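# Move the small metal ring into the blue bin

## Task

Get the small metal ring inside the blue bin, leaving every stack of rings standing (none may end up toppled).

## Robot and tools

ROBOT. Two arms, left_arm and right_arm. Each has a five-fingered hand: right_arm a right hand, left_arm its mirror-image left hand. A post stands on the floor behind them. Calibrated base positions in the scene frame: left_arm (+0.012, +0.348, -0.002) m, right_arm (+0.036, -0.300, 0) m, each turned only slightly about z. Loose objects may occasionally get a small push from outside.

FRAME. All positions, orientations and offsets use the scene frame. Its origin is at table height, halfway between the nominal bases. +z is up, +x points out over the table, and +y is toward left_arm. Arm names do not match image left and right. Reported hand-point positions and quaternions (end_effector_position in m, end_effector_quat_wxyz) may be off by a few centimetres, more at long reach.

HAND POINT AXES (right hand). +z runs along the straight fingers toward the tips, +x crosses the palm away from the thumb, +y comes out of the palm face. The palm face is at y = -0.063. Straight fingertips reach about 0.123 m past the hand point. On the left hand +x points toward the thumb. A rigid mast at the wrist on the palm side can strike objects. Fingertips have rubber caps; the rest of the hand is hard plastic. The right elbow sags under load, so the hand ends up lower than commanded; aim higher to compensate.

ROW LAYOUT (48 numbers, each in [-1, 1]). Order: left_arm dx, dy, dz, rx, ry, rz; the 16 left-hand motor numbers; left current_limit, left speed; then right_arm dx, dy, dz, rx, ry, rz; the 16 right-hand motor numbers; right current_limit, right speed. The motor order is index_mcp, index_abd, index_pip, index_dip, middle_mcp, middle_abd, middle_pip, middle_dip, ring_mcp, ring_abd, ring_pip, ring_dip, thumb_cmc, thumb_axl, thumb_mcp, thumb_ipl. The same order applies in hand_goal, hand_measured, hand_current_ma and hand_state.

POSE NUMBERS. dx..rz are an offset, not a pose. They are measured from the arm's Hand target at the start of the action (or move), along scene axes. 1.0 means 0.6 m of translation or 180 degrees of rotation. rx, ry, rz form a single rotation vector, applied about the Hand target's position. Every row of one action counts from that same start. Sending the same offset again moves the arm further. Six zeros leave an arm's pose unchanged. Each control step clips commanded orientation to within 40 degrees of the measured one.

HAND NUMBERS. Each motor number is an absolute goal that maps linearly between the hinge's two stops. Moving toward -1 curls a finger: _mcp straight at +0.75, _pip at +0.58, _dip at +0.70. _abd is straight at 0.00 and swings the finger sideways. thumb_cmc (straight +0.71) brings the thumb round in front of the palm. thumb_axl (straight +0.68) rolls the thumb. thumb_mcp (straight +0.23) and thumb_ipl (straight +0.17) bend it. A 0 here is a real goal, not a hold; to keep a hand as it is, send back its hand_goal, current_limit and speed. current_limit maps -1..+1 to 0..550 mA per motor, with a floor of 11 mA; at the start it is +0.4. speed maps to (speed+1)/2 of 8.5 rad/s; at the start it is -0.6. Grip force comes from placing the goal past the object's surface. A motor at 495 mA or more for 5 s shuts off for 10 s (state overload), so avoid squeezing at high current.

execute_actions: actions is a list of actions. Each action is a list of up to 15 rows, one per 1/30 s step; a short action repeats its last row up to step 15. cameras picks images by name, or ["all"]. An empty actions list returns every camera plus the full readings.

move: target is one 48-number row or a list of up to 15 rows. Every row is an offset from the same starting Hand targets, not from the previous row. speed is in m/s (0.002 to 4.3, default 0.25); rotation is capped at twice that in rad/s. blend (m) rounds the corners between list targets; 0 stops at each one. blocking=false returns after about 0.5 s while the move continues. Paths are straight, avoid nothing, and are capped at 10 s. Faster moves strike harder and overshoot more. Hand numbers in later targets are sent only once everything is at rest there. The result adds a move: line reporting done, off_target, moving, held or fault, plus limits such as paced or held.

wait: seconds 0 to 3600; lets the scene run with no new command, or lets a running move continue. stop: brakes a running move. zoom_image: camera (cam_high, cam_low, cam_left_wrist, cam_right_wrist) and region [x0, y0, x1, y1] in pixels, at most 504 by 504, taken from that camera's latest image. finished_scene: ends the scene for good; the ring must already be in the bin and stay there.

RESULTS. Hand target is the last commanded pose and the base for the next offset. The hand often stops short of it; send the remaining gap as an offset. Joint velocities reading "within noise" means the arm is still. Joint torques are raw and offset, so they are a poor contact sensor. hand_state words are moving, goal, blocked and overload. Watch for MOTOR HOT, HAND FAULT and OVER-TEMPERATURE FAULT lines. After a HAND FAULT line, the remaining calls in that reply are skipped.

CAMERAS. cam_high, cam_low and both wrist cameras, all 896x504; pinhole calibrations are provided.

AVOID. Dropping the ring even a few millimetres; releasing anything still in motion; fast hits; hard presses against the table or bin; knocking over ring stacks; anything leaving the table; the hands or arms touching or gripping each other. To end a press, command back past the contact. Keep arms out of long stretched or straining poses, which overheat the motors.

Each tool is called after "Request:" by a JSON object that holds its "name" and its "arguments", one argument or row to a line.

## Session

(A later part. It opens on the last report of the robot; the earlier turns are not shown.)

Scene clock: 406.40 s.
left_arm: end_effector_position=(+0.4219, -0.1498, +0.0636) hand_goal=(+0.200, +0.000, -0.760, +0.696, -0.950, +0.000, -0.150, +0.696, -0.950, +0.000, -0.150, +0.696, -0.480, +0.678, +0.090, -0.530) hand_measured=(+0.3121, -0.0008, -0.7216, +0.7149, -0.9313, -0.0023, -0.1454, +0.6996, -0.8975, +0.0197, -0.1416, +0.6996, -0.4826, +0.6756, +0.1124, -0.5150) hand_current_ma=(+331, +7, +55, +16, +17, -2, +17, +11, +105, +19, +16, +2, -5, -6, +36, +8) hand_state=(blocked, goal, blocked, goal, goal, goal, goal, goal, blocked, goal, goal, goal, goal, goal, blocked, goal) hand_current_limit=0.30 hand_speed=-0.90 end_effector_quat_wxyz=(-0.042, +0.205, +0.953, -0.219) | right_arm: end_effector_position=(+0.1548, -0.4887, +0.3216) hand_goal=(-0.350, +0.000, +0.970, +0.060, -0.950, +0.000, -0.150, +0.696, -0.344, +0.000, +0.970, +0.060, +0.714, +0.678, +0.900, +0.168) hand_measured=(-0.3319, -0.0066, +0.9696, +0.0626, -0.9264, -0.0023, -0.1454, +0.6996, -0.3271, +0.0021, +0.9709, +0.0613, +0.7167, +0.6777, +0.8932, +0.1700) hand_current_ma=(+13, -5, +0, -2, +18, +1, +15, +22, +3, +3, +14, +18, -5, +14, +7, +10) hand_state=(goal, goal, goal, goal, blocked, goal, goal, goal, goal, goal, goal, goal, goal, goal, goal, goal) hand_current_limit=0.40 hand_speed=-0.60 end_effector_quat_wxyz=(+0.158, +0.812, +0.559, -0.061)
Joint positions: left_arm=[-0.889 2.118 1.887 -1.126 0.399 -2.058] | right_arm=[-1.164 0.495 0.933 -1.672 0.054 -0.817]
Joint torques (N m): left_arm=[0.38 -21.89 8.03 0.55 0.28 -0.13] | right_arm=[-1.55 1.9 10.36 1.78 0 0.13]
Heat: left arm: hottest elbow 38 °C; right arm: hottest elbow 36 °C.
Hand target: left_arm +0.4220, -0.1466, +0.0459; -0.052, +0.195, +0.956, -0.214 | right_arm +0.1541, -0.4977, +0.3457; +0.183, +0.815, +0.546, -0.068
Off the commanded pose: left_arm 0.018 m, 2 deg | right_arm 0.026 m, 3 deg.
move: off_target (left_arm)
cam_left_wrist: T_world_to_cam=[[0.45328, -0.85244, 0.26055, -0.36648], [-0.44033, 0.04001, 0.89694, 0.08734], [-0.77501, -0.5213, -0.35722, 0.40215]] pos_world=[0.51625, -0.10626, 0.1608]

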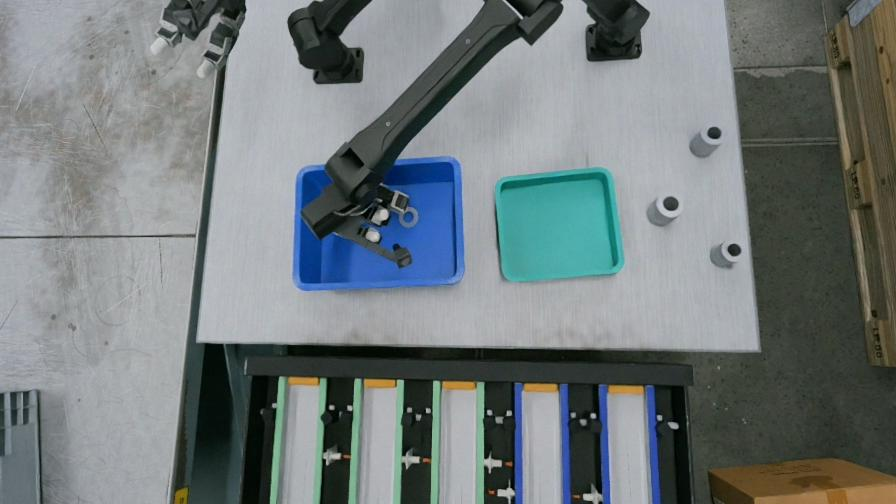

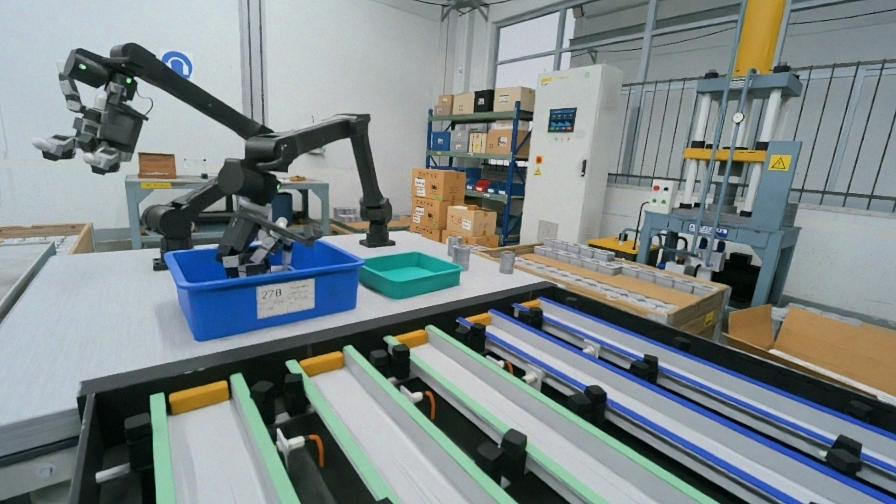

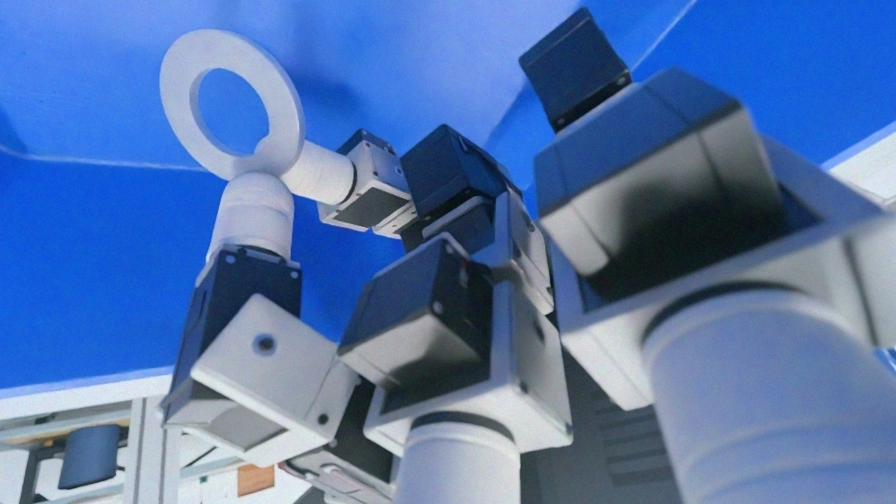

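Request:
{"name": "move", "arguments": {
  "target": [
    [0.0,0.0,-0.025,0,0,0, 0.20,0,-0.76,0.696, -0.95,0,-0.15,0.696, -0.95,0,-0.15,0.696, -0.481,0.678,0.09,-0.53, 0.3,-0.9, 0,0,0,0,0,0, -0.35,0,0.97,0.06, -0.95,0,-0.15,0.696, -0.344,0,0.97,0.06, 0.714,0.678,0.9,0.168, 0.4,-0.6]
  ],
  "speed": 0.05,
  "cameras": ["cam_high","cam_low","cam_left_wrist"]
}}

Request:
{"name": "zoom_image", "arguments": {
  "camera": "cam_high",
  "region": [280, 140, 480, 300]
}}

Scene clock: 407.30 s.
left_arm: end_effector_position=(+0.4223, -0.1502, +0.0489) hand_goal=(+0.200, +0.000, -0.760, +0.696, -0.950, +0.000, -0.150, +0.696, -0.950, +0.000, -0.150, +0.696, -0.480, +0.678, +0.090, -0.530) hand_measured=(+0.3121, -0.0008, -0.7216, +0.7149, -0.9301, -0.0023, -0.1454, +0.6996, -0.8975, +0.0197, -0.1429, +0.6996, -0.4826, +0.6756, +0.1114, -0.5150) hand_current_ma=(+306, -2, +51, +36, +8, -4, +15, +9, +111, +17, +7, +2, -5, +8, +29, +24) hand_state=(blocked, goal, blocked, goal, goal, goal, goal, goal, blocked, goal, goal, goal, goal, goal, blocked, goal) hand_current_limit=0.30 hand_speed=-0.90 end_effector_quat_wxyz=(-0.042, +0.206, +0.953, -0.219) | right_arm: end_effector_position=(+0.1548, -0.4887, +0.3216) hand_goal=(-0.350, +0.000, +0.970, +0.060, -0.950, +0.000, -0.150, +0.696, -0.344, +0.000, +0.970, +0.060, +0.714, +0.678, +0.900, +0.168) hand_measured=(-0.3331, -0.0066, +0.9696, +0.0626, -0.9264, -0.0023, -0.1454, +0.7009, -0.3283, +0.0021, +0.9709, +0.0613, +0.7167, +0.6777, +0.8932, +0.1700) hand_current_ma=(+8, -14, +23, -3, +6, +8, +12, +10, +15, +14, +11, +10, -2, -5, +7, -11) hand_state=(goal, goal, goal, goal, blocked, goal, goal, goal, goal, goal, goal, goal, goal, goal, goal, goal) hand_current_limit=0.40 hand_speed=-0.60 end_effector_quat_wxyz=(+0.158, +0.812, +0.559, -0.061)
Joint positions: left_arm=[-0.889 2.129 1.867 -1.094 0.399 -2.058] | right_arm=[-1.164 0.495 0.933 -1.672 0.054 -0.817]
Joint torques (N m): left_arm=[0.15 -22.48 7.73 0.36 0.25 -0.09] | right_arm=[-1.32 1.26 10.39 1.96 0.01 0.15]
Heat: left arm: hottest elbow 38 °C; right arm: hottest elbow 36 °C.
Hand target: left_arm +0.4219, -0.1466, +0.0308; -0.052, +0.195, +0.956, -0.214 | right_arm +0.1541, -0.4977, +0.3457; +0.183, +0.815, +0.546, -0.068
Off the commanded pose: left_arm 0.018 m, 2 deg | right_arm 0.026 m, 3 deg.
move: off_target (left_arm)
cam_left_wrist: T_world_to_cam=[[0.45316, -0.85227, 0.26133, -0.36316], [-0.44082, 0.04056, 0.89668, 0.10103], [-0.77481, -0.52153, -0.35731, 0.39681]] pos_world=[0.51655, -0.10665, 0.1461]

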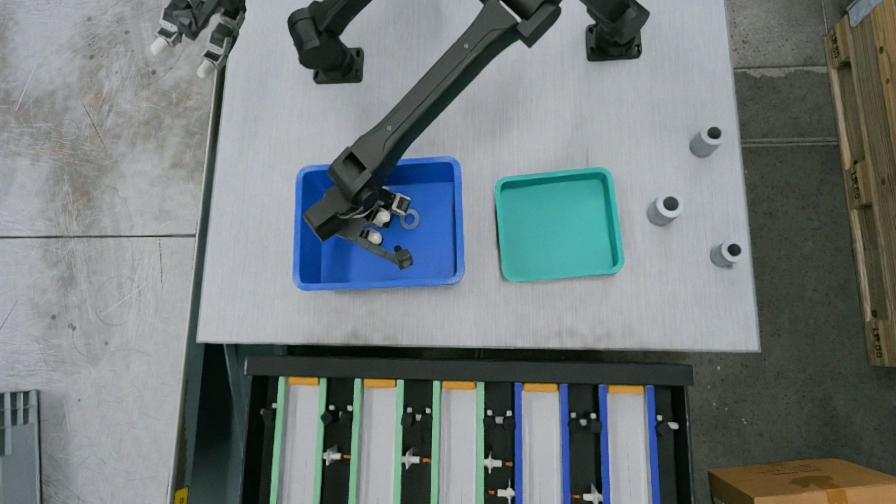

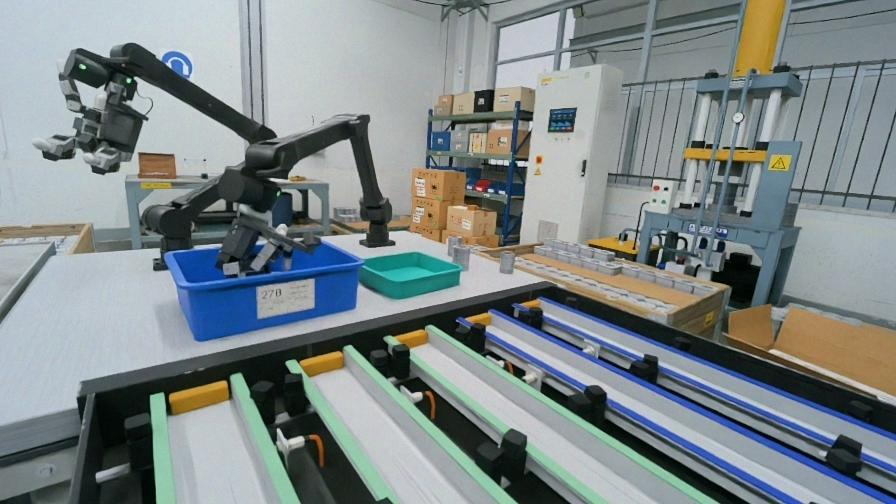

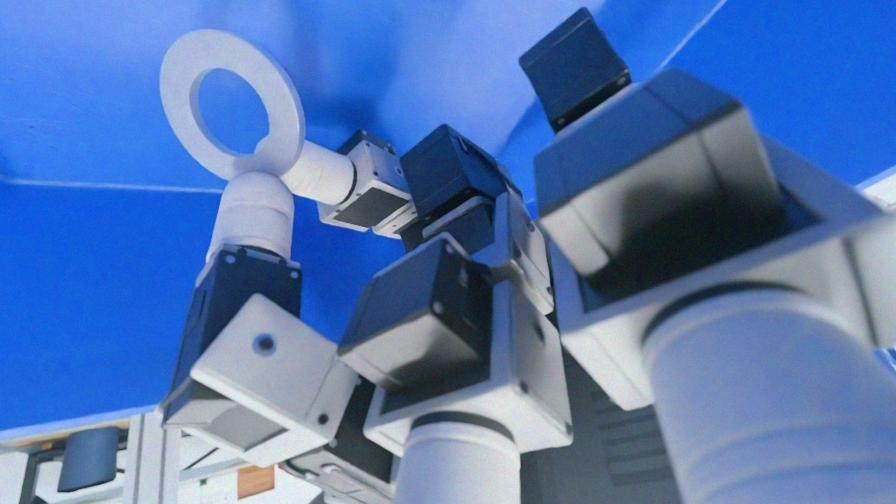

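Scaled by 2.520 from the camera's image (finer frame: 1280x720).

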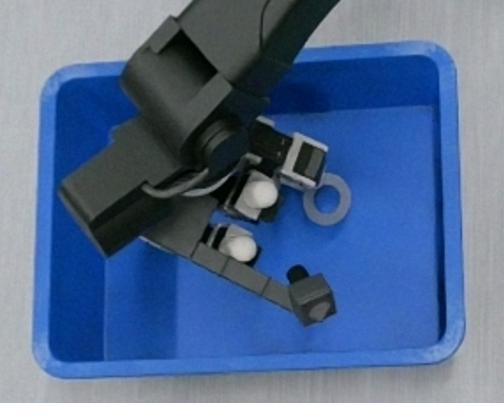

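Request:
{"name": "move", "arguments": {
  "target": [
    [0.0,0.0,-0.022,0,0,0, 0.20,0,-0.76,0.696, -0.95,0,-0.15,0.696, -0.95,0,-0.15,0.696, -0.481,0.678,0.09,-0.53, 0.3,-0.9, 0,0,0,0,0,0, -0.35,0,0.97,0.06, -0.95,0,-0.15,0.696, -0.344,0,0.97,0.06, 0.714,0.678,0.9,0.168, 0.4,-0.6]
  ],
  "speed": 0.04,
  "cameras": ["cam_low","cam_left_wrist"]
}}

Request:
{"name": "zoom_image", "arguments": {
  "camera": "cam_low",
  "region": [150, 100, 370, 350]
}}

Scene clock: 408.20 s.
left_arm: end_effector_position=(+0.4227, -0.1507, +0.0362) hand_goal=(+0.200, +0.000, -0.760, +0.696, -0.950, +0.000, -0.150, +0.696, -0.950, +0.000, -0.150, +0.696, -0.480, +0.678, +0.090, -0.530) hand_measured=(+0.3109, -0.0008, -0.7216, +0.7149, -0.9313, -0.0023, -0.1442, +0.6996, -0.8975, +0.0197, -0.1416, +0.6996, -0.4826, +0.6756, +0.1114, -0.5150) hand_current_ma=(+334, +8, +47, +30, +14, -13, +16, +9, +101, +20, +8, -15, -4, -9, +35, +26) hand_state=(blocked, goal, blocked, goal, goal, goal, goal, goal, blocked, goal, goal, goal, goal, goal, blocked, goal) hand_current_limit=0.30 hand_speed=-0.90 end_effector_quat_wxyz=(-0.042, +0.206, +0.953, -0.220) | right_arm: end_effector_position=(+0.1548, -0.4887, +0.3216) hand_goal=(-0.350, +0.000, +0.970, +0.060, -0.950, +0.000, -0.150, +0.696, -0.344, +0.000, +0.970, +0.060, +0.714, +0.678, +0.900, +0.168) hand_measured=(-0.3319, -0.0066, +0.9696, +0.0626, -0.9264, -0.0037, -0.1454, +0.6996, -0.3271, +0.0036, +0.9709, +0.0613, +0.7167, +0.6767, +0.8942, +0.1700) hand_current_ma=(+13, -13, +18, +5, +15, -2, +9, +6, +10, +7, +9, -14, -14, +8, +3, +1) hand_state=(goal, goal, goal, goal, blocked, goal, goal, goal, goal, goal, goal, goal, goal, goal, goal, goal) hand_current_limit=0.40 hand_speed=-0.60 end_effector_quat_wxyz=(+0.158, +0.812, +0.559, -0.061)
Joint positions: left_arm=[-0.889 2.141 1.851 -1.066 0.399 -2.058] | right_arm=[-1.164 0.495 0.933 -1.672 0.054 -0.817]
Joint torques (N m): left_arm=[0.67 -22.83 7.83 0.72 0.23 -0.12] | right_arm=[-1.14 2.67 10.24 1.91 0.03 0.16]
Heat: left arm: hottest elbow 38 °C; right arm: hottest elbow 36 °C.
Hand target: left_arm +0.4220, -0.1467, +0.0178; -0.052, +0.195, +0.956, -0.214 | right_arm +0.1541, -0.4977, +0.3457; +0.183, +0.815, +0.546, -0.068
Off the commanded pose: left_arm 0.019 m, 2 deg | right_arm 0.026 m, 3 deg.
move: off_target (left_arm)
cam_left_wrist: T_world_to_cam=[[0.45302, -0.85202, 0.26237, -0.36035], [-0.44145, 0.04129, 0.89633, 0.11301], [-0.77453, -0.52187, -0.35742, 0.39213]] pos_world=[0.51685, -0.10705, 0.1334]

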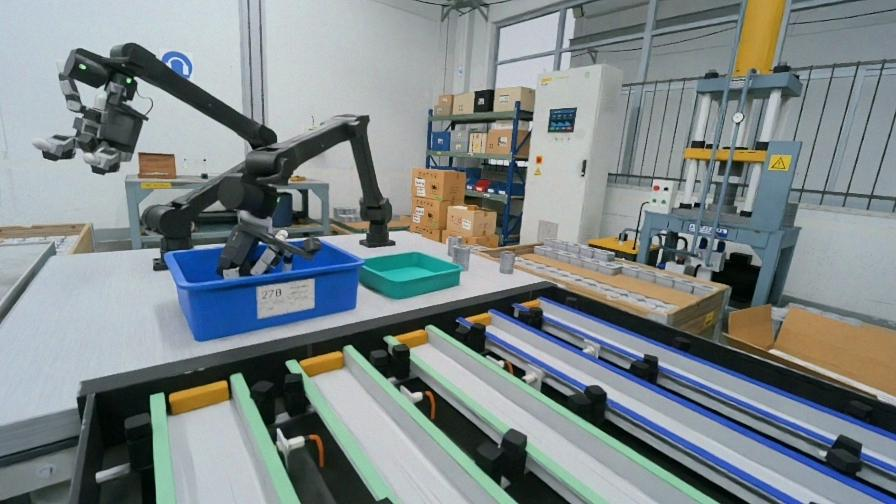

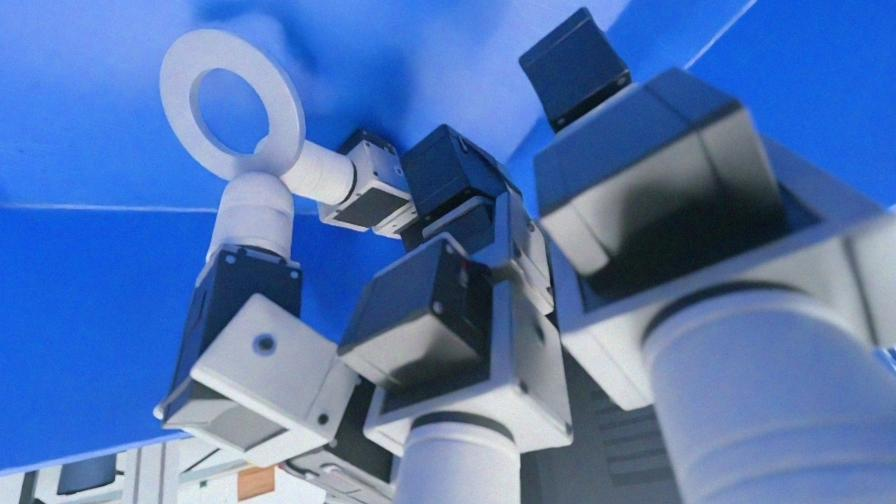

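Scaled by 2.016 from the camera's image (finer frame: 1280x720).

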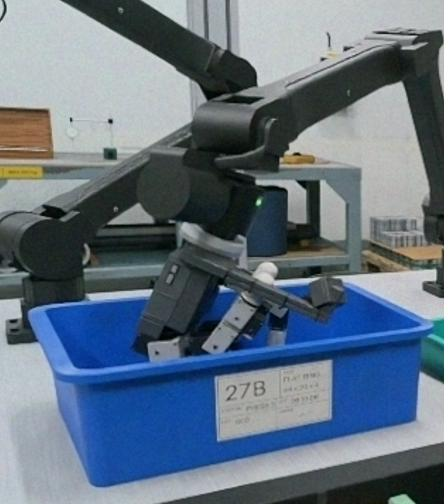

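Request:
{"name": "move", "arguments": {
  "target": [
    [0.0,0.0,-0.01,0,0,0, 0.20,0,-0.76,0.696, -0.95,0,-0.15,0.696, -0.95,0,-0.15,0.696, -0.481,0.678,0.09,-0.53, 0.3,-0.9, 0,0,0,0,0,0, -0.35,0,0.97,0.06, -0.95,0,-0.15,0.696, -0.344,0,0.97,0.06, 0.714,0.678,0.9,0.168, 0.4,-0.6]
  ],
  "speed": 0.03,
  "cameras": ["cam_high","cam_left_wrist"]
}}

Request:
{"name": "zoom_image", "arguments": {
  "camera": "cam_high",
  "region": [280, 140, 480, 300]
}}

Scene clock: 408.93 s.
left_arm: end_effector_position=(+0.4231, -0.1512, +0.0321) hand_goal=(+0.200, +0.000, -0.760, +0.696, -0.950, +0.000, -0.150, +0.696, -0.950, +0.000, -0.150, +0.696, -0.480, +0.678, +0.090, -0.530) hand_measured=(+0.3109, -0.0008, -0.7216, +0.7162, -0.9301, -0.0023, -0.1454, +0.6983, -0.8975, +0.0197, -0.1416, +0.6996, -0.4826, +0.6756, +0.1114, -0.5141) hand_current_ma=(+323, +5, +47, +23, +10, -3, +5, +13, +105, +17, +21, +5, -25, -4, +49, +7) hand_state=(blocked, goal, blocked, goal, goal, goal, goal, goal, blocked, goal, goal, goal, goal, goal, blocked, goal) hand_current_limit=0.30 hand_speed=-0.90 end_effector_quat_wxyz=(-0.040, +0.206, +0.953, -0.221) | right_arm: end_effector_position=(+0.1548, -0.4887, +0.3216) hand_goal=(-0.350, +0.000, +0.970, +0.060, -0.950, +0.000, -0.150, +0.696, -0.344, +0.000, +0.970, +0.060, +0.714, +0.678, +0.900, +0.168) hand_measured=(-0.3319, -0.0081, +0.9683, +0.0626, -0.9264, -0.0037, -0.1454, +0.7009, -0.3271, +0.0021, +0.9709, +0.0613, +0.7167, +0.6767, +0.8942, +0.1700) hand_current_ma=(+13, -24, +6, -5, +18, +13, +1, -9, +1, +0, -8, -6, +6, +13, -2, +5) hand_state=(goal, goal, goal, goal, blocked, goal, goal, goal, goal, goal, goal, goal, goal, goal, goal, goal) hand_current_limit=0.40 hand_speed=-0.60 end_effector_quat_wxyz=(+0.158, +0.812, +0.559, -0.061)
Joint positions: left_arm=[-0.889 2.144 1.845 -1.053 0.399 -2.058] | right_arm=[-1.164 0.495 0.933 -1.672 0.054 -0.817]
Joint torques (N m): left_arm=[1.14 -22.42 7.71 0.65 0.27 -0.09] | right_arm=[-1.03 2.61 10.51 1.89 0.04 0.15]
Heat: left arm: hottest elbow 38 °C; right arm: hottest elbow 36 °C.
Hand target: left_arm +0.4220, -0.1467, +0.0119; -0.052, +0.195, +0.956, -0.214 | right_arm +0.1541, -0.4977, +0.3457; +0.183, +0.815, +0.546, -0.068
Off the commanded pose: left_arm 0.021 m, 2 deg | right_arm 0.026 m, 3 deg.
move: off_target (left_arm)
cam_left_wrist: T_world_to_cam=[[0.45244, -0.85141, 0.26533, -0.35972], [-0.44325, 0.04347, 0.89534, 0.11803], [-0.77384, -0.5227, -0.35772, 0.39037]] pos_world=[0.51715, -0.10735, 0.12941]

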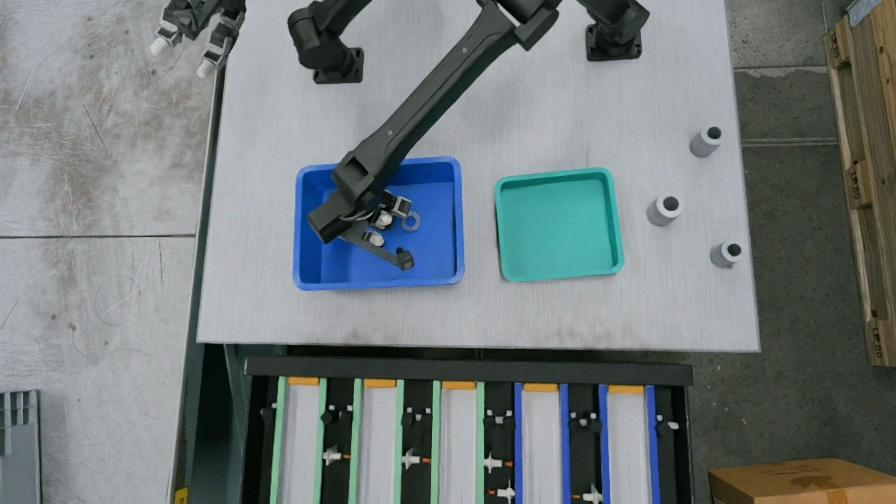

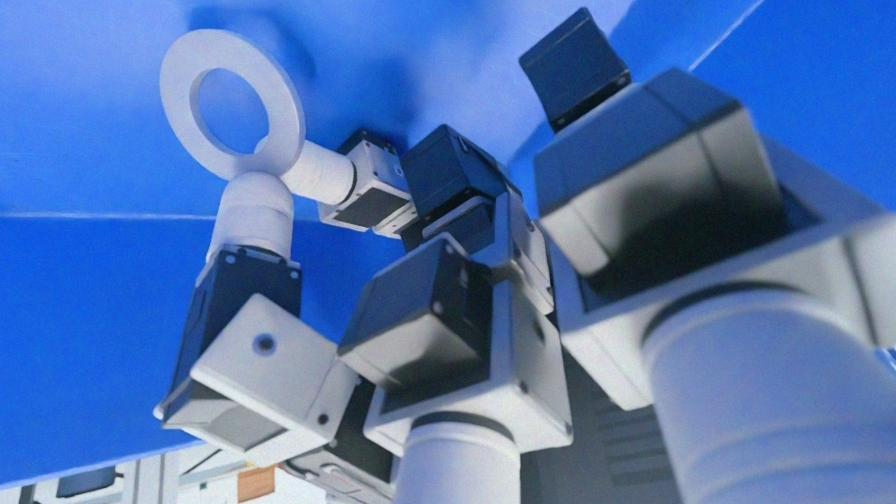

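Scaled by 2.520 from the camera's image (finer frame: 1280x720).

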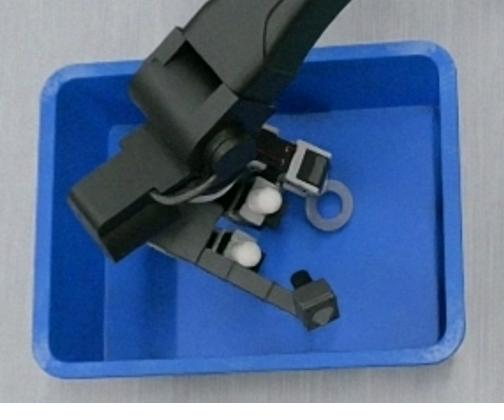

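Request:
{"name": "move", "arguments": {
  "target": [
    [-0.013,0.0,0.003,-0.0767,0.0326,-0.02, 0.20,0,-0.76,0.696, -0.95,0,-0.15,0.696, -0.95,0,-0.15,0.696, -0.481,0.678,0.09,-0.53, 0.3,-0.9, 0,0,0,0,0,0, -0.35,0,0.97,0.06, -0.95,0,-0.15,0.696, -0.344,0,0.97,0.06, 0.714,0.678,0.9,0.168, 0.4,-0.6]
  ],
  "speed": 0.05,
  "cameras": ["cam_high","cam_low","cam_left_wrist"]
}}

Request:
{"name": "zoom_image", "arguments": {
  "camera": "cam_high",
  "region": [280, 140, 480, 300]
}}

Scene clock: 412.50 s.
left_arm: end_effector_position=(+0.4140, -0.1531, +0.0212) hand_goal=(+0.200, +0.000, -0.760, +0.696, -0.950, +0.000, -0.150, +0.696, -0.950, +0.000, -0.150, +0.696, -0.480, +0.678, +0.090, -0.530) hand_measured=(+0.2988, +0.0021, -0.7216, +0.7315, -0.9301, -0.0023, -0.1442, +0.6996, -0.8975, +0.0197, -0.1416, +0.6996, -0.4801, +0.6767, +0.1173, -0.5265) hand_current_ma=(+274, +10, +52, +57, +25, +0, +4, +23, +108, +20, +2, -3, +12, -12, +50, +1) hand_state=(blocked, goal, blocked, blocked, goal, goal, goal, goal, blocked, goal, goal, goal, goal, goal, blocked, goal) hand_current_limit=0.30 hand_speed=-0.90 end_effector_quat_wxyz=(-0.083, +0.214, +0.913, -0.337) | right_arm: end_effector_position=(+0.1548, -0.4887, +0.3216) hand_goal=(-0.350, +0.000, +0.970, +0.060, -0.950, +0.000, -0.150, +0.696, -0.344, +0.000, +0.970, +0.060, +0.714, +0.678, +0.900, +0.168) hand_measured=(-0.3319, -0.0066, +0.9683, +0.0626, -0.9264, -0.0037, -0.1454, +0.6996, -0.3283, +0.0021, +0.9696, +0.0613, +0.7154, +0.6777, +0.8942, +0.1700) hand_current_ma=(+17, -13, +7, -12, +10, +1, -5, +12, +10, +16, +15, -4, +2, +3, -1, +13) hand_state=(goal, goal, goal, goal, blocked, goal, goal, goal, goal, goal, goal, goal, goal, goal, goal, goal) hand_current_limit=0.40 hand_speed=-0.60 end_effector_quat_wxyz=(+0.158, +0.812, +0.559, -0.061)
Joint positions: left_arm=[-0.831 2.101 1.72 -0.913 0.661 -2.016] | right_arm=[-1.164 0.495 0.933 -1.672 0.054 -0.817]
Joint torques (N m): left_arm=[0.5 -24.41 6.74 0.68 0.47 0.22] | right_arm=[-0.79 2.08 10.56 1.84 0.03 0.13]
Heat: left arm: hottest elbow 37 °C; right arm: hottest elbow 36 °C.
Hand target: left_arm +0.4141, -0.1468, +0.0134; -0.083, +0.219, +0.912, -0.335 | right_arm +0.1541, -0.4977, +0.3457; +0.183, +0.815, +0.546, -0.068
Off the commanded pose: left_arm 0.010 m, 1 deg | right_arm 0.026 m, 3 deg.
move: done
cam_left_wrist: T_world_to_cam=[[0.46057, -0.79728, 0.39015, -0.352], [-0.31939, 0.26124, 0.9109, 0.10555], [-0.82817, -0.54414, -0.13433, 0.39286]] pos_world=[0.52118, -0.09444, 0.09396]

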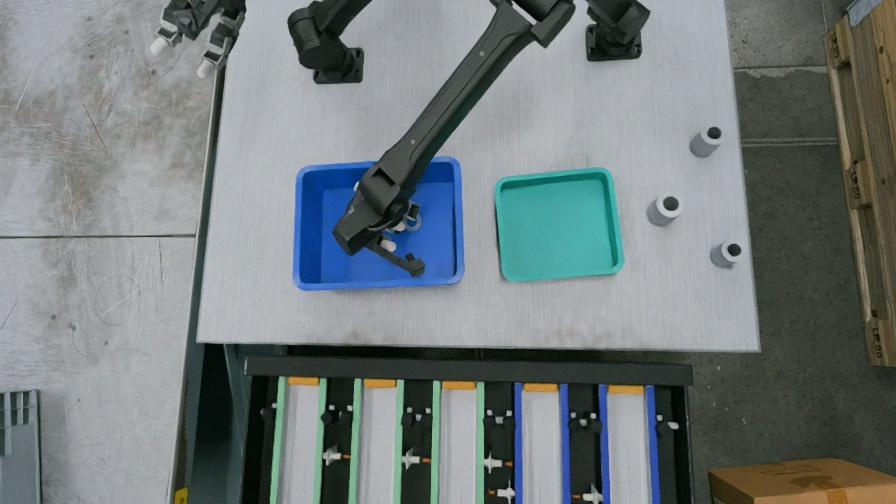

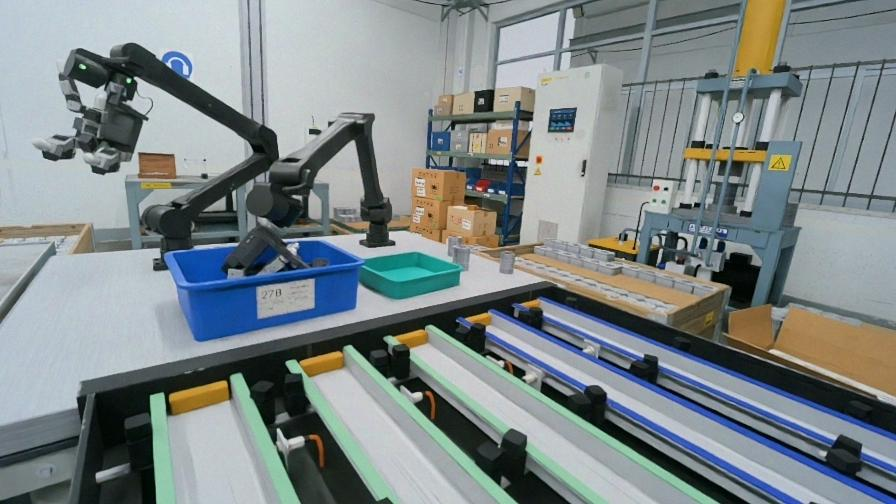

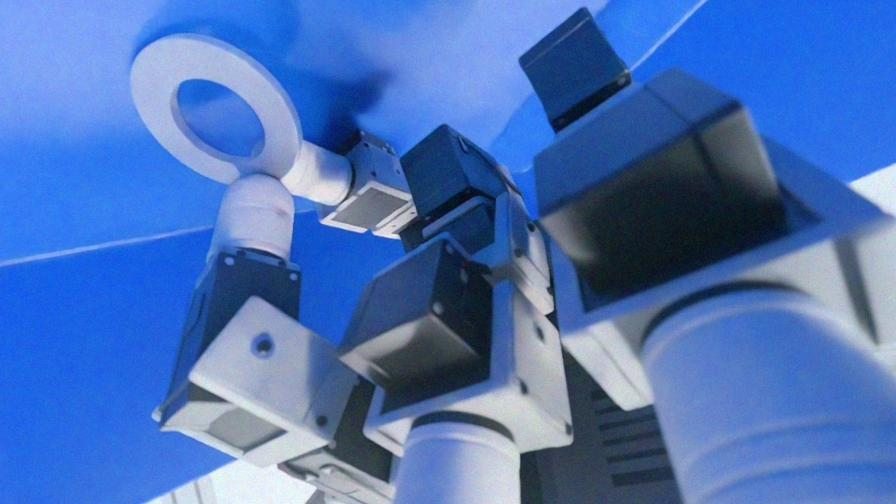

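Scaled by 2.520 from the camera's image (finer frame: 1280x720).

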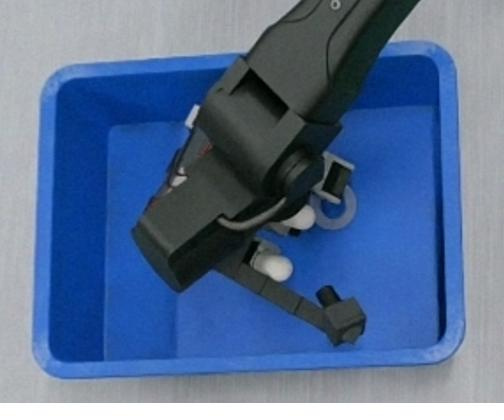

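Request:
{"name": "move", "arguments": {
  "target": [
    [0.0,0.0,0.0,0,0,0, 0.30,0,-0.722,0.73, -0.95,0,-0.15,0.696, -0.95,0,-0.15,0.696, -0.481,0.678,0.117,-0.526, 0.3,-0.97, 0,0,0,0,0,0, -0.35,0,0.97,0.06, -0.95,0,-0.15,0.696, -0.344,0,0.97,0.06, 0.714,0.678,0.9,0.168, 0.4,-0.6]
  ],
  "speed": 0.05,
  "cameras": ["cam_left_wrist"]
}}

Scene clock: 413.60 s.
left_arm: end_effector_position=(+0.4142, -0.1536, +0.0213) hand_goal=(+0.300, +0.000, -0.722, +0.730, -0.950, +0.000, -0.150, +0.696, -0.950, +0.000, -0.150, +0.696, -0.480, +0.678, +0.118, -0.526) hand_measured=(+0.2856, +0.0021, -0.7113, +0.7442, -0.9301, -0.0023, -0.1442, +0.6996, -0.8975, +0.0183, -0.1416, +0.6996, -0.4813, +0.6767, +0.1252, -0.5265) hand_current_ma=(+42, +11, -2, +6, +15, +7, +12, +3, +111, +23, +18, +6, -14, +6, +3, +0) hand_state=(moving, goal, goal, goal, goal, goal, goal, goal, blocked, goal, goal, goal, goal, goal, goal, goal) hand_current_limit=0.30 hand_speed=-0.97 end_effector_quat_wxyz=(-0.083, +0.215, +0.913, -0.338) | right_arm: end_effector_position=(+0.1548, -0.4887, +0.3216) hand_goal=(-0.350, +0.000, +0.970, +0.060, -0.950, +0.000, -0.150, +0.696, -0.344, +0.000, +0.970, +0.060, +0.714, +0.678, +0.900, +0.168) hand_measured=(-0.3319, -0.0081, +0.9696, +0.0626, -0.9264, -0.0037, -0.1442, +0.6996, -0.3271, +0.0021, +0.9696, +0.0613, +0.7167, +0.6777, +0.8932, +0.1700) hand_current_ma=(+8, -2, +21, +2, +20, +11, -3, +7, -8, +2, +13, +14, +8, +4, +3, +8) hand_state=(goal, goal, goal, goal, blocked, goal, goal, goal, goal, goal, goal, goal, goal, goal, goal, goal) hand_current_limit=0.40 hand_speed=-0.60 end_effector_quat_wxyz=(+0.158, +0.812, +0.559, -0.061)
Joint positions: left_arm=[-0.831 2.101 1.72 -0.912 0.663 -2.015] | right_arm=[-1.164 0.495 0.933 -1.672 0.054 -0.817]
Joint torques (N m): left_arm=[0.5 -23.65 6.95 0.58 0.38 0.24] | right_arm=[-0.97 1.9 10.45 1.8 0.01 0.15]
Heat: left arm: hottest elbow 37 °C; right arm: hottest elbow 36 °C.
Hand target: left_arm +0.4141, -0.1468, +0.0134; -0.083, +0.219, +0.912, -0.335 | right_arm +0.1541, -0.4977, +0.3457; +0.183, +0.815, +0.546, -0.068
Off the commanded pose: left_arm 0.010 m, 1 deg | right_arm 0.026 m, 3 deg.
move: done
cam_left_wrist: T_world_to_cam=[[0.45925, -0.79694, 0.3924, -0.35198], [-0.31967, 0.26388, 0.91004, 0.10622], [-0.8288, -0.54337, -0.13357, 0.39308]] pos_world=[0.52138, -0.09495, 0.09396]

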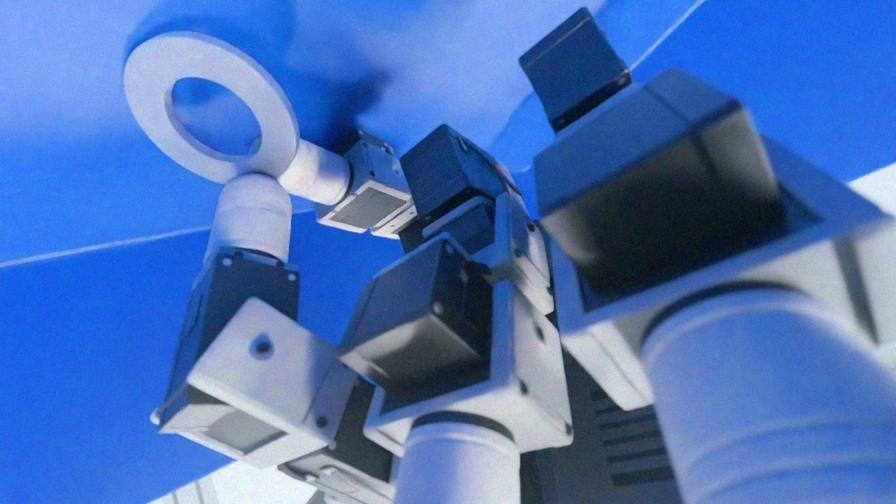

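Request:
{"name": "move", "arguments": {
  "target": [
    [0.0,0.0,0.0,0,0,0, 0.30,0,-0.722,0.73, -0.95,0,-0.15,0.696, -0.95,0,-0.15,0.696, -0.481,0.678,0.22,-0.526, 0.3,-0.97, 0,0,0,0,0,0, -0.35,0,0.97,0.06, -0.95,0,-0.15,0.696, -0.344,0,0.97,0.06, 0.714,0.678,0.9,0.168, 0.4,-0.6]
  ],
  "speed": 0.05,
  "cameras": ["cam_left_wrist","cam_high"]
}}

Request:
{"name": "zoom_image", "arguments": {
  "camera": "cam_high",
  "region": [380, 180, 480, 260]
}}

Scene clock: 415.20 s.
left_arm: end_effector_position=(+0.4143, -0.1536, +0.0213) hand_goal=(+0.300, +0.000, -0.722, +0.730, -0.950, +0.000, -0.150, +0.696, -0.950, +0.000, -0.150, +0.696, -0.480, +0.678, +0.220, -0.526) hand_measured=(+0.2904, +0.0021, -0.7241, +0.7366, -0.9313, -0.0023, -0.1454, +0.6983, -0.8963, +0.0197, -0.1429, +0.6996, -0.4839, +0.6756, +0.2123, -0.5255) hand_current_ma=(-14, +4, -13, +21, +15, +10, +12, +2, +111, +15, +4, +5, -9, -3, +3, -2) hand_state=(goal, goal, goal, goal, goal, goal, goal, goal, blocked, goal, goal, goal, goal, goal, goal, goal) hand_current_limit=0.30 hand_speed=-0.97 end_effector_quat_wxyz=(-0.083, +0.216, +0.912, -0.338) | right_arm: end_effector_position=(+0.1548, -0.4887, +0.3216) hand_goal=(-0.350, +0.000, +0.970, +0.060, -0.950, +0.000, -0.150, +0.696, -0.344, +0.000, +0.970, +0.060, +0.714, +0.678, +0.900, +0.168) hand_measured=(-0.3331, -0.0081, +0.9696, +0.0626, -0.9264, -0.0037, -0.1454, +0.7009, -0.3283, +0.0036, +0.9709, +0.0613, +0.7180, +0.6777, +0.8932, +0.1691) hand_current_ma=(+7, -8, +10, +0, +17, +17, +7, +8, +10, -7, +4, -8, +0, +7, +10, +7) hand_state=(goal, goal, goal, goal, blocked, goal, goal, goal, goal, goal, goal, goal, goal, goal, goal, goal) hand_current_limit=0.40 hand_speed=-0.60 end_effector_quat_wxyz=(+0.158, +0.812, +0.559, -0.061)
Joint positions: left_arm=[-0.831 2.101 1.72 -0.912 0.663 -2.014] | right_arm=[-1.164 0.495 0.933 -1.672 0.054 -0.817]
Joint torques (N m): left_arm=[0.5 -23.77 6.71 0.61 0.38 0.2] | right_arm=[-1.32 1.79 10.52 1.7 0.02 0.16]
Heat: left arm: hottest elbow 37 °C; right arm: hottest elbow 36 °C.
Hand target: left_arm +0.4141, -0.1468, +0.0135; -0.083, +0.219, +0.912, -0.335 | right_arm +0.1541, -0.4977, +0.3457; +0.183, +0.815, +0.546, -0.068
Off the commanded pose: left_arm 0.010 m, 0 deg | right_arm 0.026 m, 3 deg.
move: done
cam_left_wrist: T_world_to_cam=[[0.45836, -0.79717, 0.39296, -0.35164], [-0.32002, 0.26445, 0.90975, 0.10651], [-0.82915, -0.54275, -0.1339, 0.39343]] pos_world=[0.52148, -0.09495, 0.09396]
Images, in order (width x height): cam_high 896x504, cam_left_wrist 896x504.

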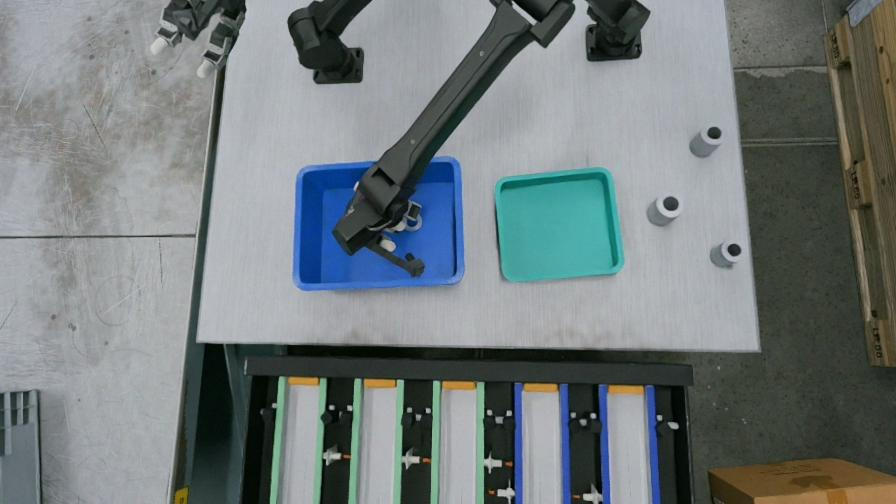

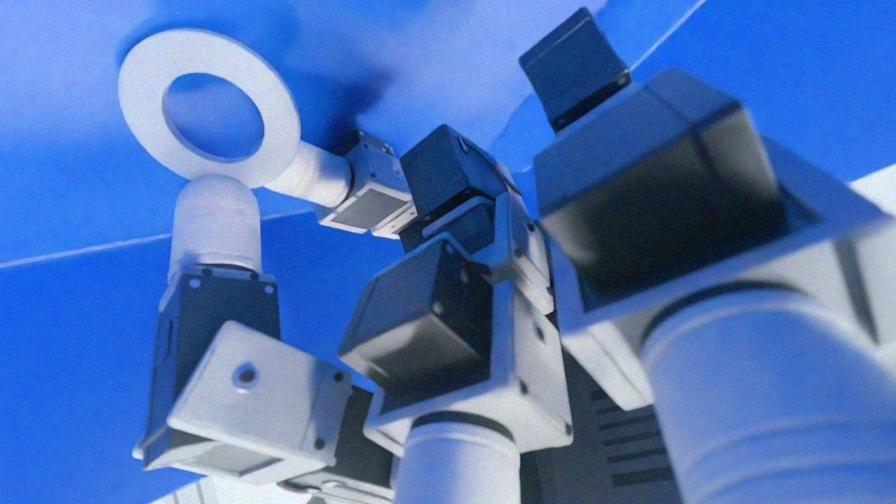

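Scaled by 5.040 from the camera's image (finer frame: 1280x720).

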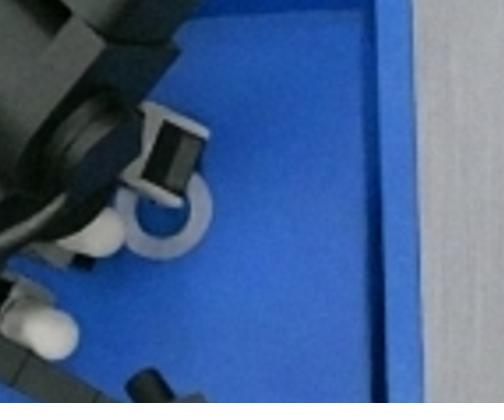

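Request:
{"name": "move", "arguments": {
  "target": [
    [0.0,0.0,0.0,0,0,0, 0.30,0,-0.722,0.73, -0.95,0,-0.15,0.696, -0.95,0,-0.15,0.696, -0.481,0.678,0.40,-0.526, 0.3,-0.95, 0,0,0,0,0,0, -0.35,0,0.97,0.06, -0.95,0,-0.15,0.696, -0.344,0,0.97,0.06, 0.714,0.678,0.9,0.168, 0.4,-0.6],
    [0.005,-0.035,0.005,0,0,0, 0.30,0,-0.722,0.73, -0.95,0,-0.15,0.696, -0.95,0,-0.15,0.696, -0.481,0.678,0.40,-0.526, 0.3,-0.95, 0,0,0,0,0,0, -0.35,0,0.97,0.06, -0.95,0,-0.15,0.696, -0.344,0,0.97,0.06, 0.714,0.678,0.9,0.168, 0.4,-0.6]
  ],
  "speed": 0.04,
  "cameras": ["cam_left_wrist","cam_high"]
}}

Request:
{"name": "zoom_image", "arguments": {
  "camera": "cam_high",
  "region": [380, 180, 480, 260]
}}

Scene clock: 417.77 s.
left_arm: end_effector_position=(+0.4135, -0.1542, +0.0212) hand_goal=(+0.300, +0.000, -0.722, +0.730, -0.950, +0.000, -0.150, +0.696, -0.950, +0.000, -0.150, +0.696, -0.480, +0.678, +0.400, -0.526) hand_measured=(+0.2904, +0.0021, -0.7254, +0.7378, -0.9301, -0.0023, -0.1454, +0.6983, -0.8975, +0.0197, -0.1416, +0.6996, -0.4839, +0.6767, +0.3905, -0.5265) hand_current_ma=(+3, -2, -12, +5, +0, -6, +21, +8, +110, +26, +1, -1, -4, -8, +1, -7) hand_state=(goal, goal, goal, goal, goal, goal, goal, goal, blocked, goal, goal, goal, goal, goal, goal, goal) hand_current_limit=0.30 hand_speed=-0.95 end_effector_quat_wxyz=(-0.083, +0.216, +0.912, -0.337) | right_arm: end_effector_position=(+0.1548, -0.4887, +0.3216) hand_goal=(-0.350, +0.000, +0.970, +0.060, -0.950, +0.000, -0.150, +0.696, -0.344, +0.000, +0.970, +0.060, +0.714, +0.678, +0.900, +0.168) hand_measured=(-0.3319, -0.0081, +0.9683, +0.0613, -0.9264, -0.0037, -0.1454, +0.7009, -0.3271, +0.0021, +0.9696, +0.0613, +0.7167, +0.6767, +0.8932, +0.1700) hand_current_ma=(+7, +5, +0, -1, +18, +13, +0, +12, +11, +10, +7, -3, +1, +7, +4, +2) hand_state=(goal, goal, goal, goal, blocked, goal, goal, goal, goal, goal, goal, goal, goal, goal, goal, goal) hand_current_limit=0.40 hand_speed=-0.60 end_effector_quat_wxyz=(+0.158, +0.812, +0.559, -0.061)
Joint positions: left_arm=[-0.833 2.101 1.72 -0.912 0.662 -2.014] | right_arm=[-1.164 0.495 0.933 -1.672 0.054 -0.817]
Joint torques (N m): left_arm=[-1.2 -20.07 11.56 -0.06 0.19 -0.05] | right_arm=[-0.73 2.2 10.54 1.72 0.01 0.16]
Heat: left arm: hottest elbow 37 °C; right arm: hottest elbow 37 °C.
Hand target: left_arm +0.4171, -0.1677, +0.0164; -0.083, +0.219, +0.912, -0.336 | right_arm +0.1541, -0.4977, +0.3457; +0.183, +0.815, +0.546, -0.068
Off the commanded pose: left_arm 0.015 m, 0 deg | right_arm 0.026 m, 3 deg.
move: off_target (left_arm)
cam_left_wrist: T_world_to_cam=[[0.4568, -0.79818, 0.39273, -0.35135], [-0.32037, 0.26424, 0.90969, 0.1066], [-0.82988, -0.54137, -0.135, 0.39299]] pos_world=[0.52078, -0.09586, 0.09406]
Images, in order (width x height): cam_high 896x504, cam_left_wrist 896x504.

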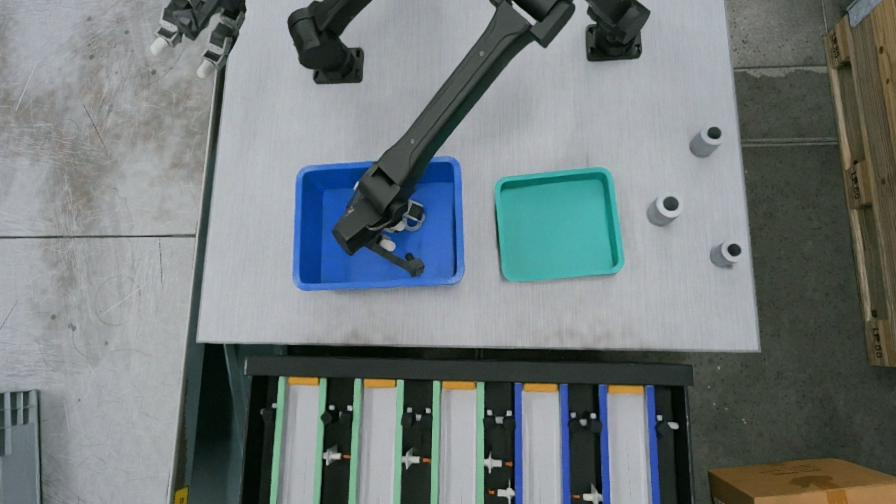

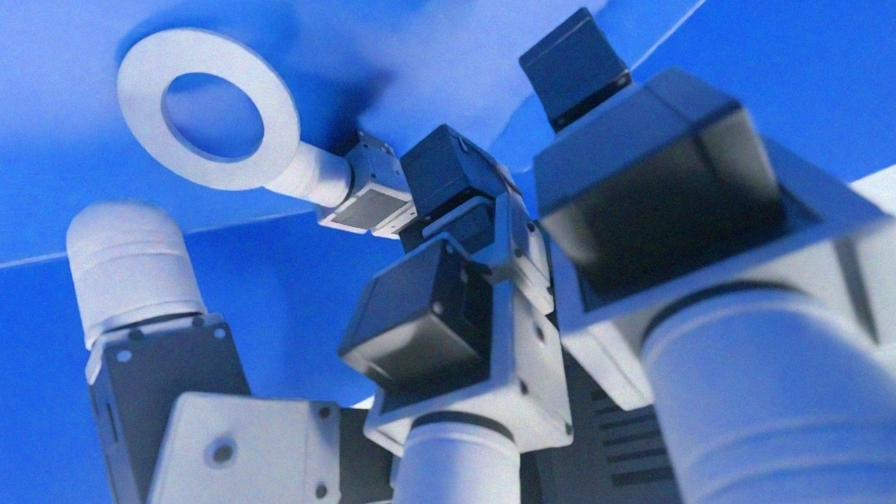

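Scaled by 5.040 from the camera's image (finer frame: 1280x720).

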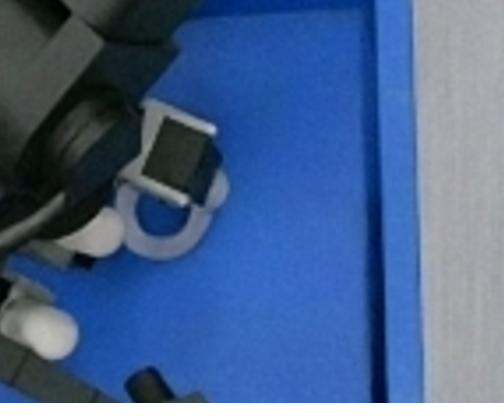

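Request:
{"name": "move", "arguments": {
  "target": [0,-0.03,0.005,0,0,0,0.30,0,-0.722,0.73,-0.95,0,-0.15,0.696,-0.95,0,-0.15,0.696,-0.481,0.678,0.40,-0.526,0.3,-0.95,0,0,0,0,0,0,-0.35,0,0.97,0.06,-0.95,0,-0.15,0.696,-0.344,0,0.97,0.06,0.714,0.678,0.9,0.168,0.4,-0.6],
  "speed": 0.03,
  "cameras": ["cam_high","cam_left_wrist"]
}}

Scene clock: 419.17 s.
left_arm: end_effector_position=(+0.4127, -0.1722, +0.0219) hand_goal=(+0.300, +0.000, -0.722, +0.730, -0.950, +0.000, -0.150, +0.696, -0.950, +0.000, -0.150, +0.696, -0.480, +0.678, +0.400, -0.526) hand_measured=(+0.2904, +0.0051, -0.7254, +0.7340, -0.9301, -0.0023, -0.1442, +0.6983, -0.8975, +0.0197, -0.1416, +0.6996, -0.4826, +0.6756, +0.3905, -0.5265) hand_current_ma=(-3, +10, -13, +9, +30, +2, -6, +0, +103, +26, +12, -11, -14, -6, -16, -5) hand_state=(goal, goal, goal, goal, goal, goal, goal, goal, blocked, goal, goal, goal, goal, goal, goal, goal) hand_current_limit=0.30 hand_speed=-0.95 end_effector_quat_wxyz=(-0.083, +0.220, +0.912, -0.336) | right_arm: end_effector_position=(+0.1548, -0.4887, +0.3216) hand_goal=(-0.350, +0.000, +0.970, +0.060, -0.950, +0.000, -0.150, +0.696, -0.344, +0.000, +0.970, +0.060, +0.714, +0.678, +0.900, +0.168) hand_measured=(-0.3331, -0.0066, +0.9696, +0.0638, -0.9264, -0.0023, -0.1454, +0.7009, -0.3271, +0.0036, +0.9709, +0.0613, +0.7167, +0.6777, +0.8942, +0.1700) hand_current_ma=(+8, -7, +18, +10, +25, +9, +11, +3, +5, +2, -5, -13, +13, +8, -10, +8) hand_state=(goal, goal, goal, goal, blocked, goal, goal, goal, goal, goal, goal, goal, goal, goal, goal, goal) hand_current_limit=0.40 hand_speed=-0.60 end_effector_quat_wxyz=(+0.158, +0.812, +0.559, -0.061)
Joint positions: left_arm=[-0.853 2.132 1.776 -0.926 0.656 -2.029] | right_arm=[-1.164 0.495 0.933 -1.672 0.054 -0.817]
Joint torques (N m): left_arm=[-1.08 -21.36 11.92 -0.06 0.23 -0.15] | right_arm=[-1.26 1.61 10.41 1.89 -0.03 0.14]
Heat: left arm: hottest elbow 37 °C; right arm: hottest elbow 37 °C.
Hand target: left_arm +0.4171, -0.1857, +0.0194; -0.083, +0.219, +0.912, -0.335 | right_arm +0.1541, -0.4977, +0.3457; +0.183, +0.815, +0.546, -0.068
Off the commanded pose: left_arm 0.014 m, 0 deg | right_arm 0.026 m, 3 deg.
move: off_target (left_arm)
cam_left_wrist: T_world_to_cam=[[0.45015, -0.80198, 0.39267, -0.36347], [-0.32016, 0.26555, 0.90938, 0.11066], [-0.83359, -0.53508, -0.13723, 0.38537]] pos_world=[0.52028, -0.11468, 0.09497]

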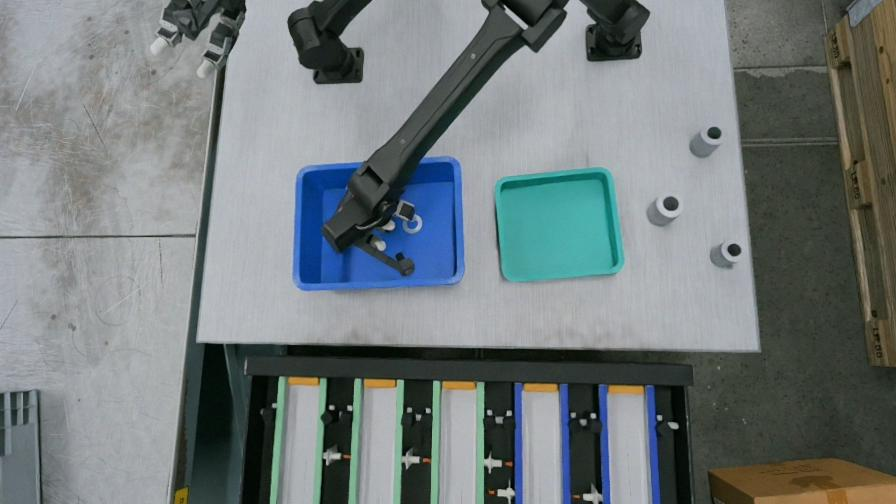

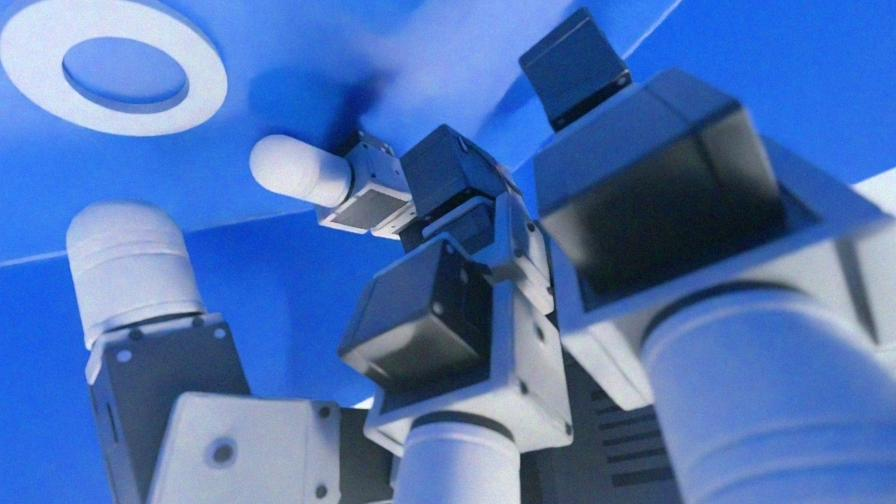

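Request:
{"name": "zoom_image", "arguments": {
  "camera": "cam_high",
  "region": [340, 170, 480, 290]
}}

Request:
{"name": "zoom_image", "arguments": {
  "camera": "cam_left_wrist",
  "region": [0, 0, 450, 253]
}}

Scaled by 3.600 from the camera's image (finer frame: 1280x720).

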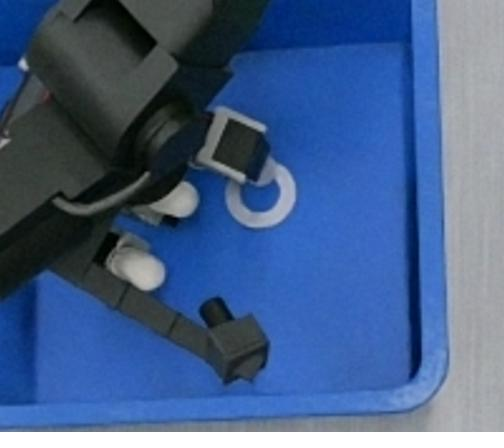

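Scaled by 1.120 from the camera's image (finer frame: 1280x720).

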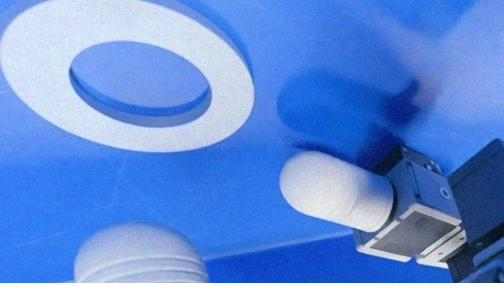

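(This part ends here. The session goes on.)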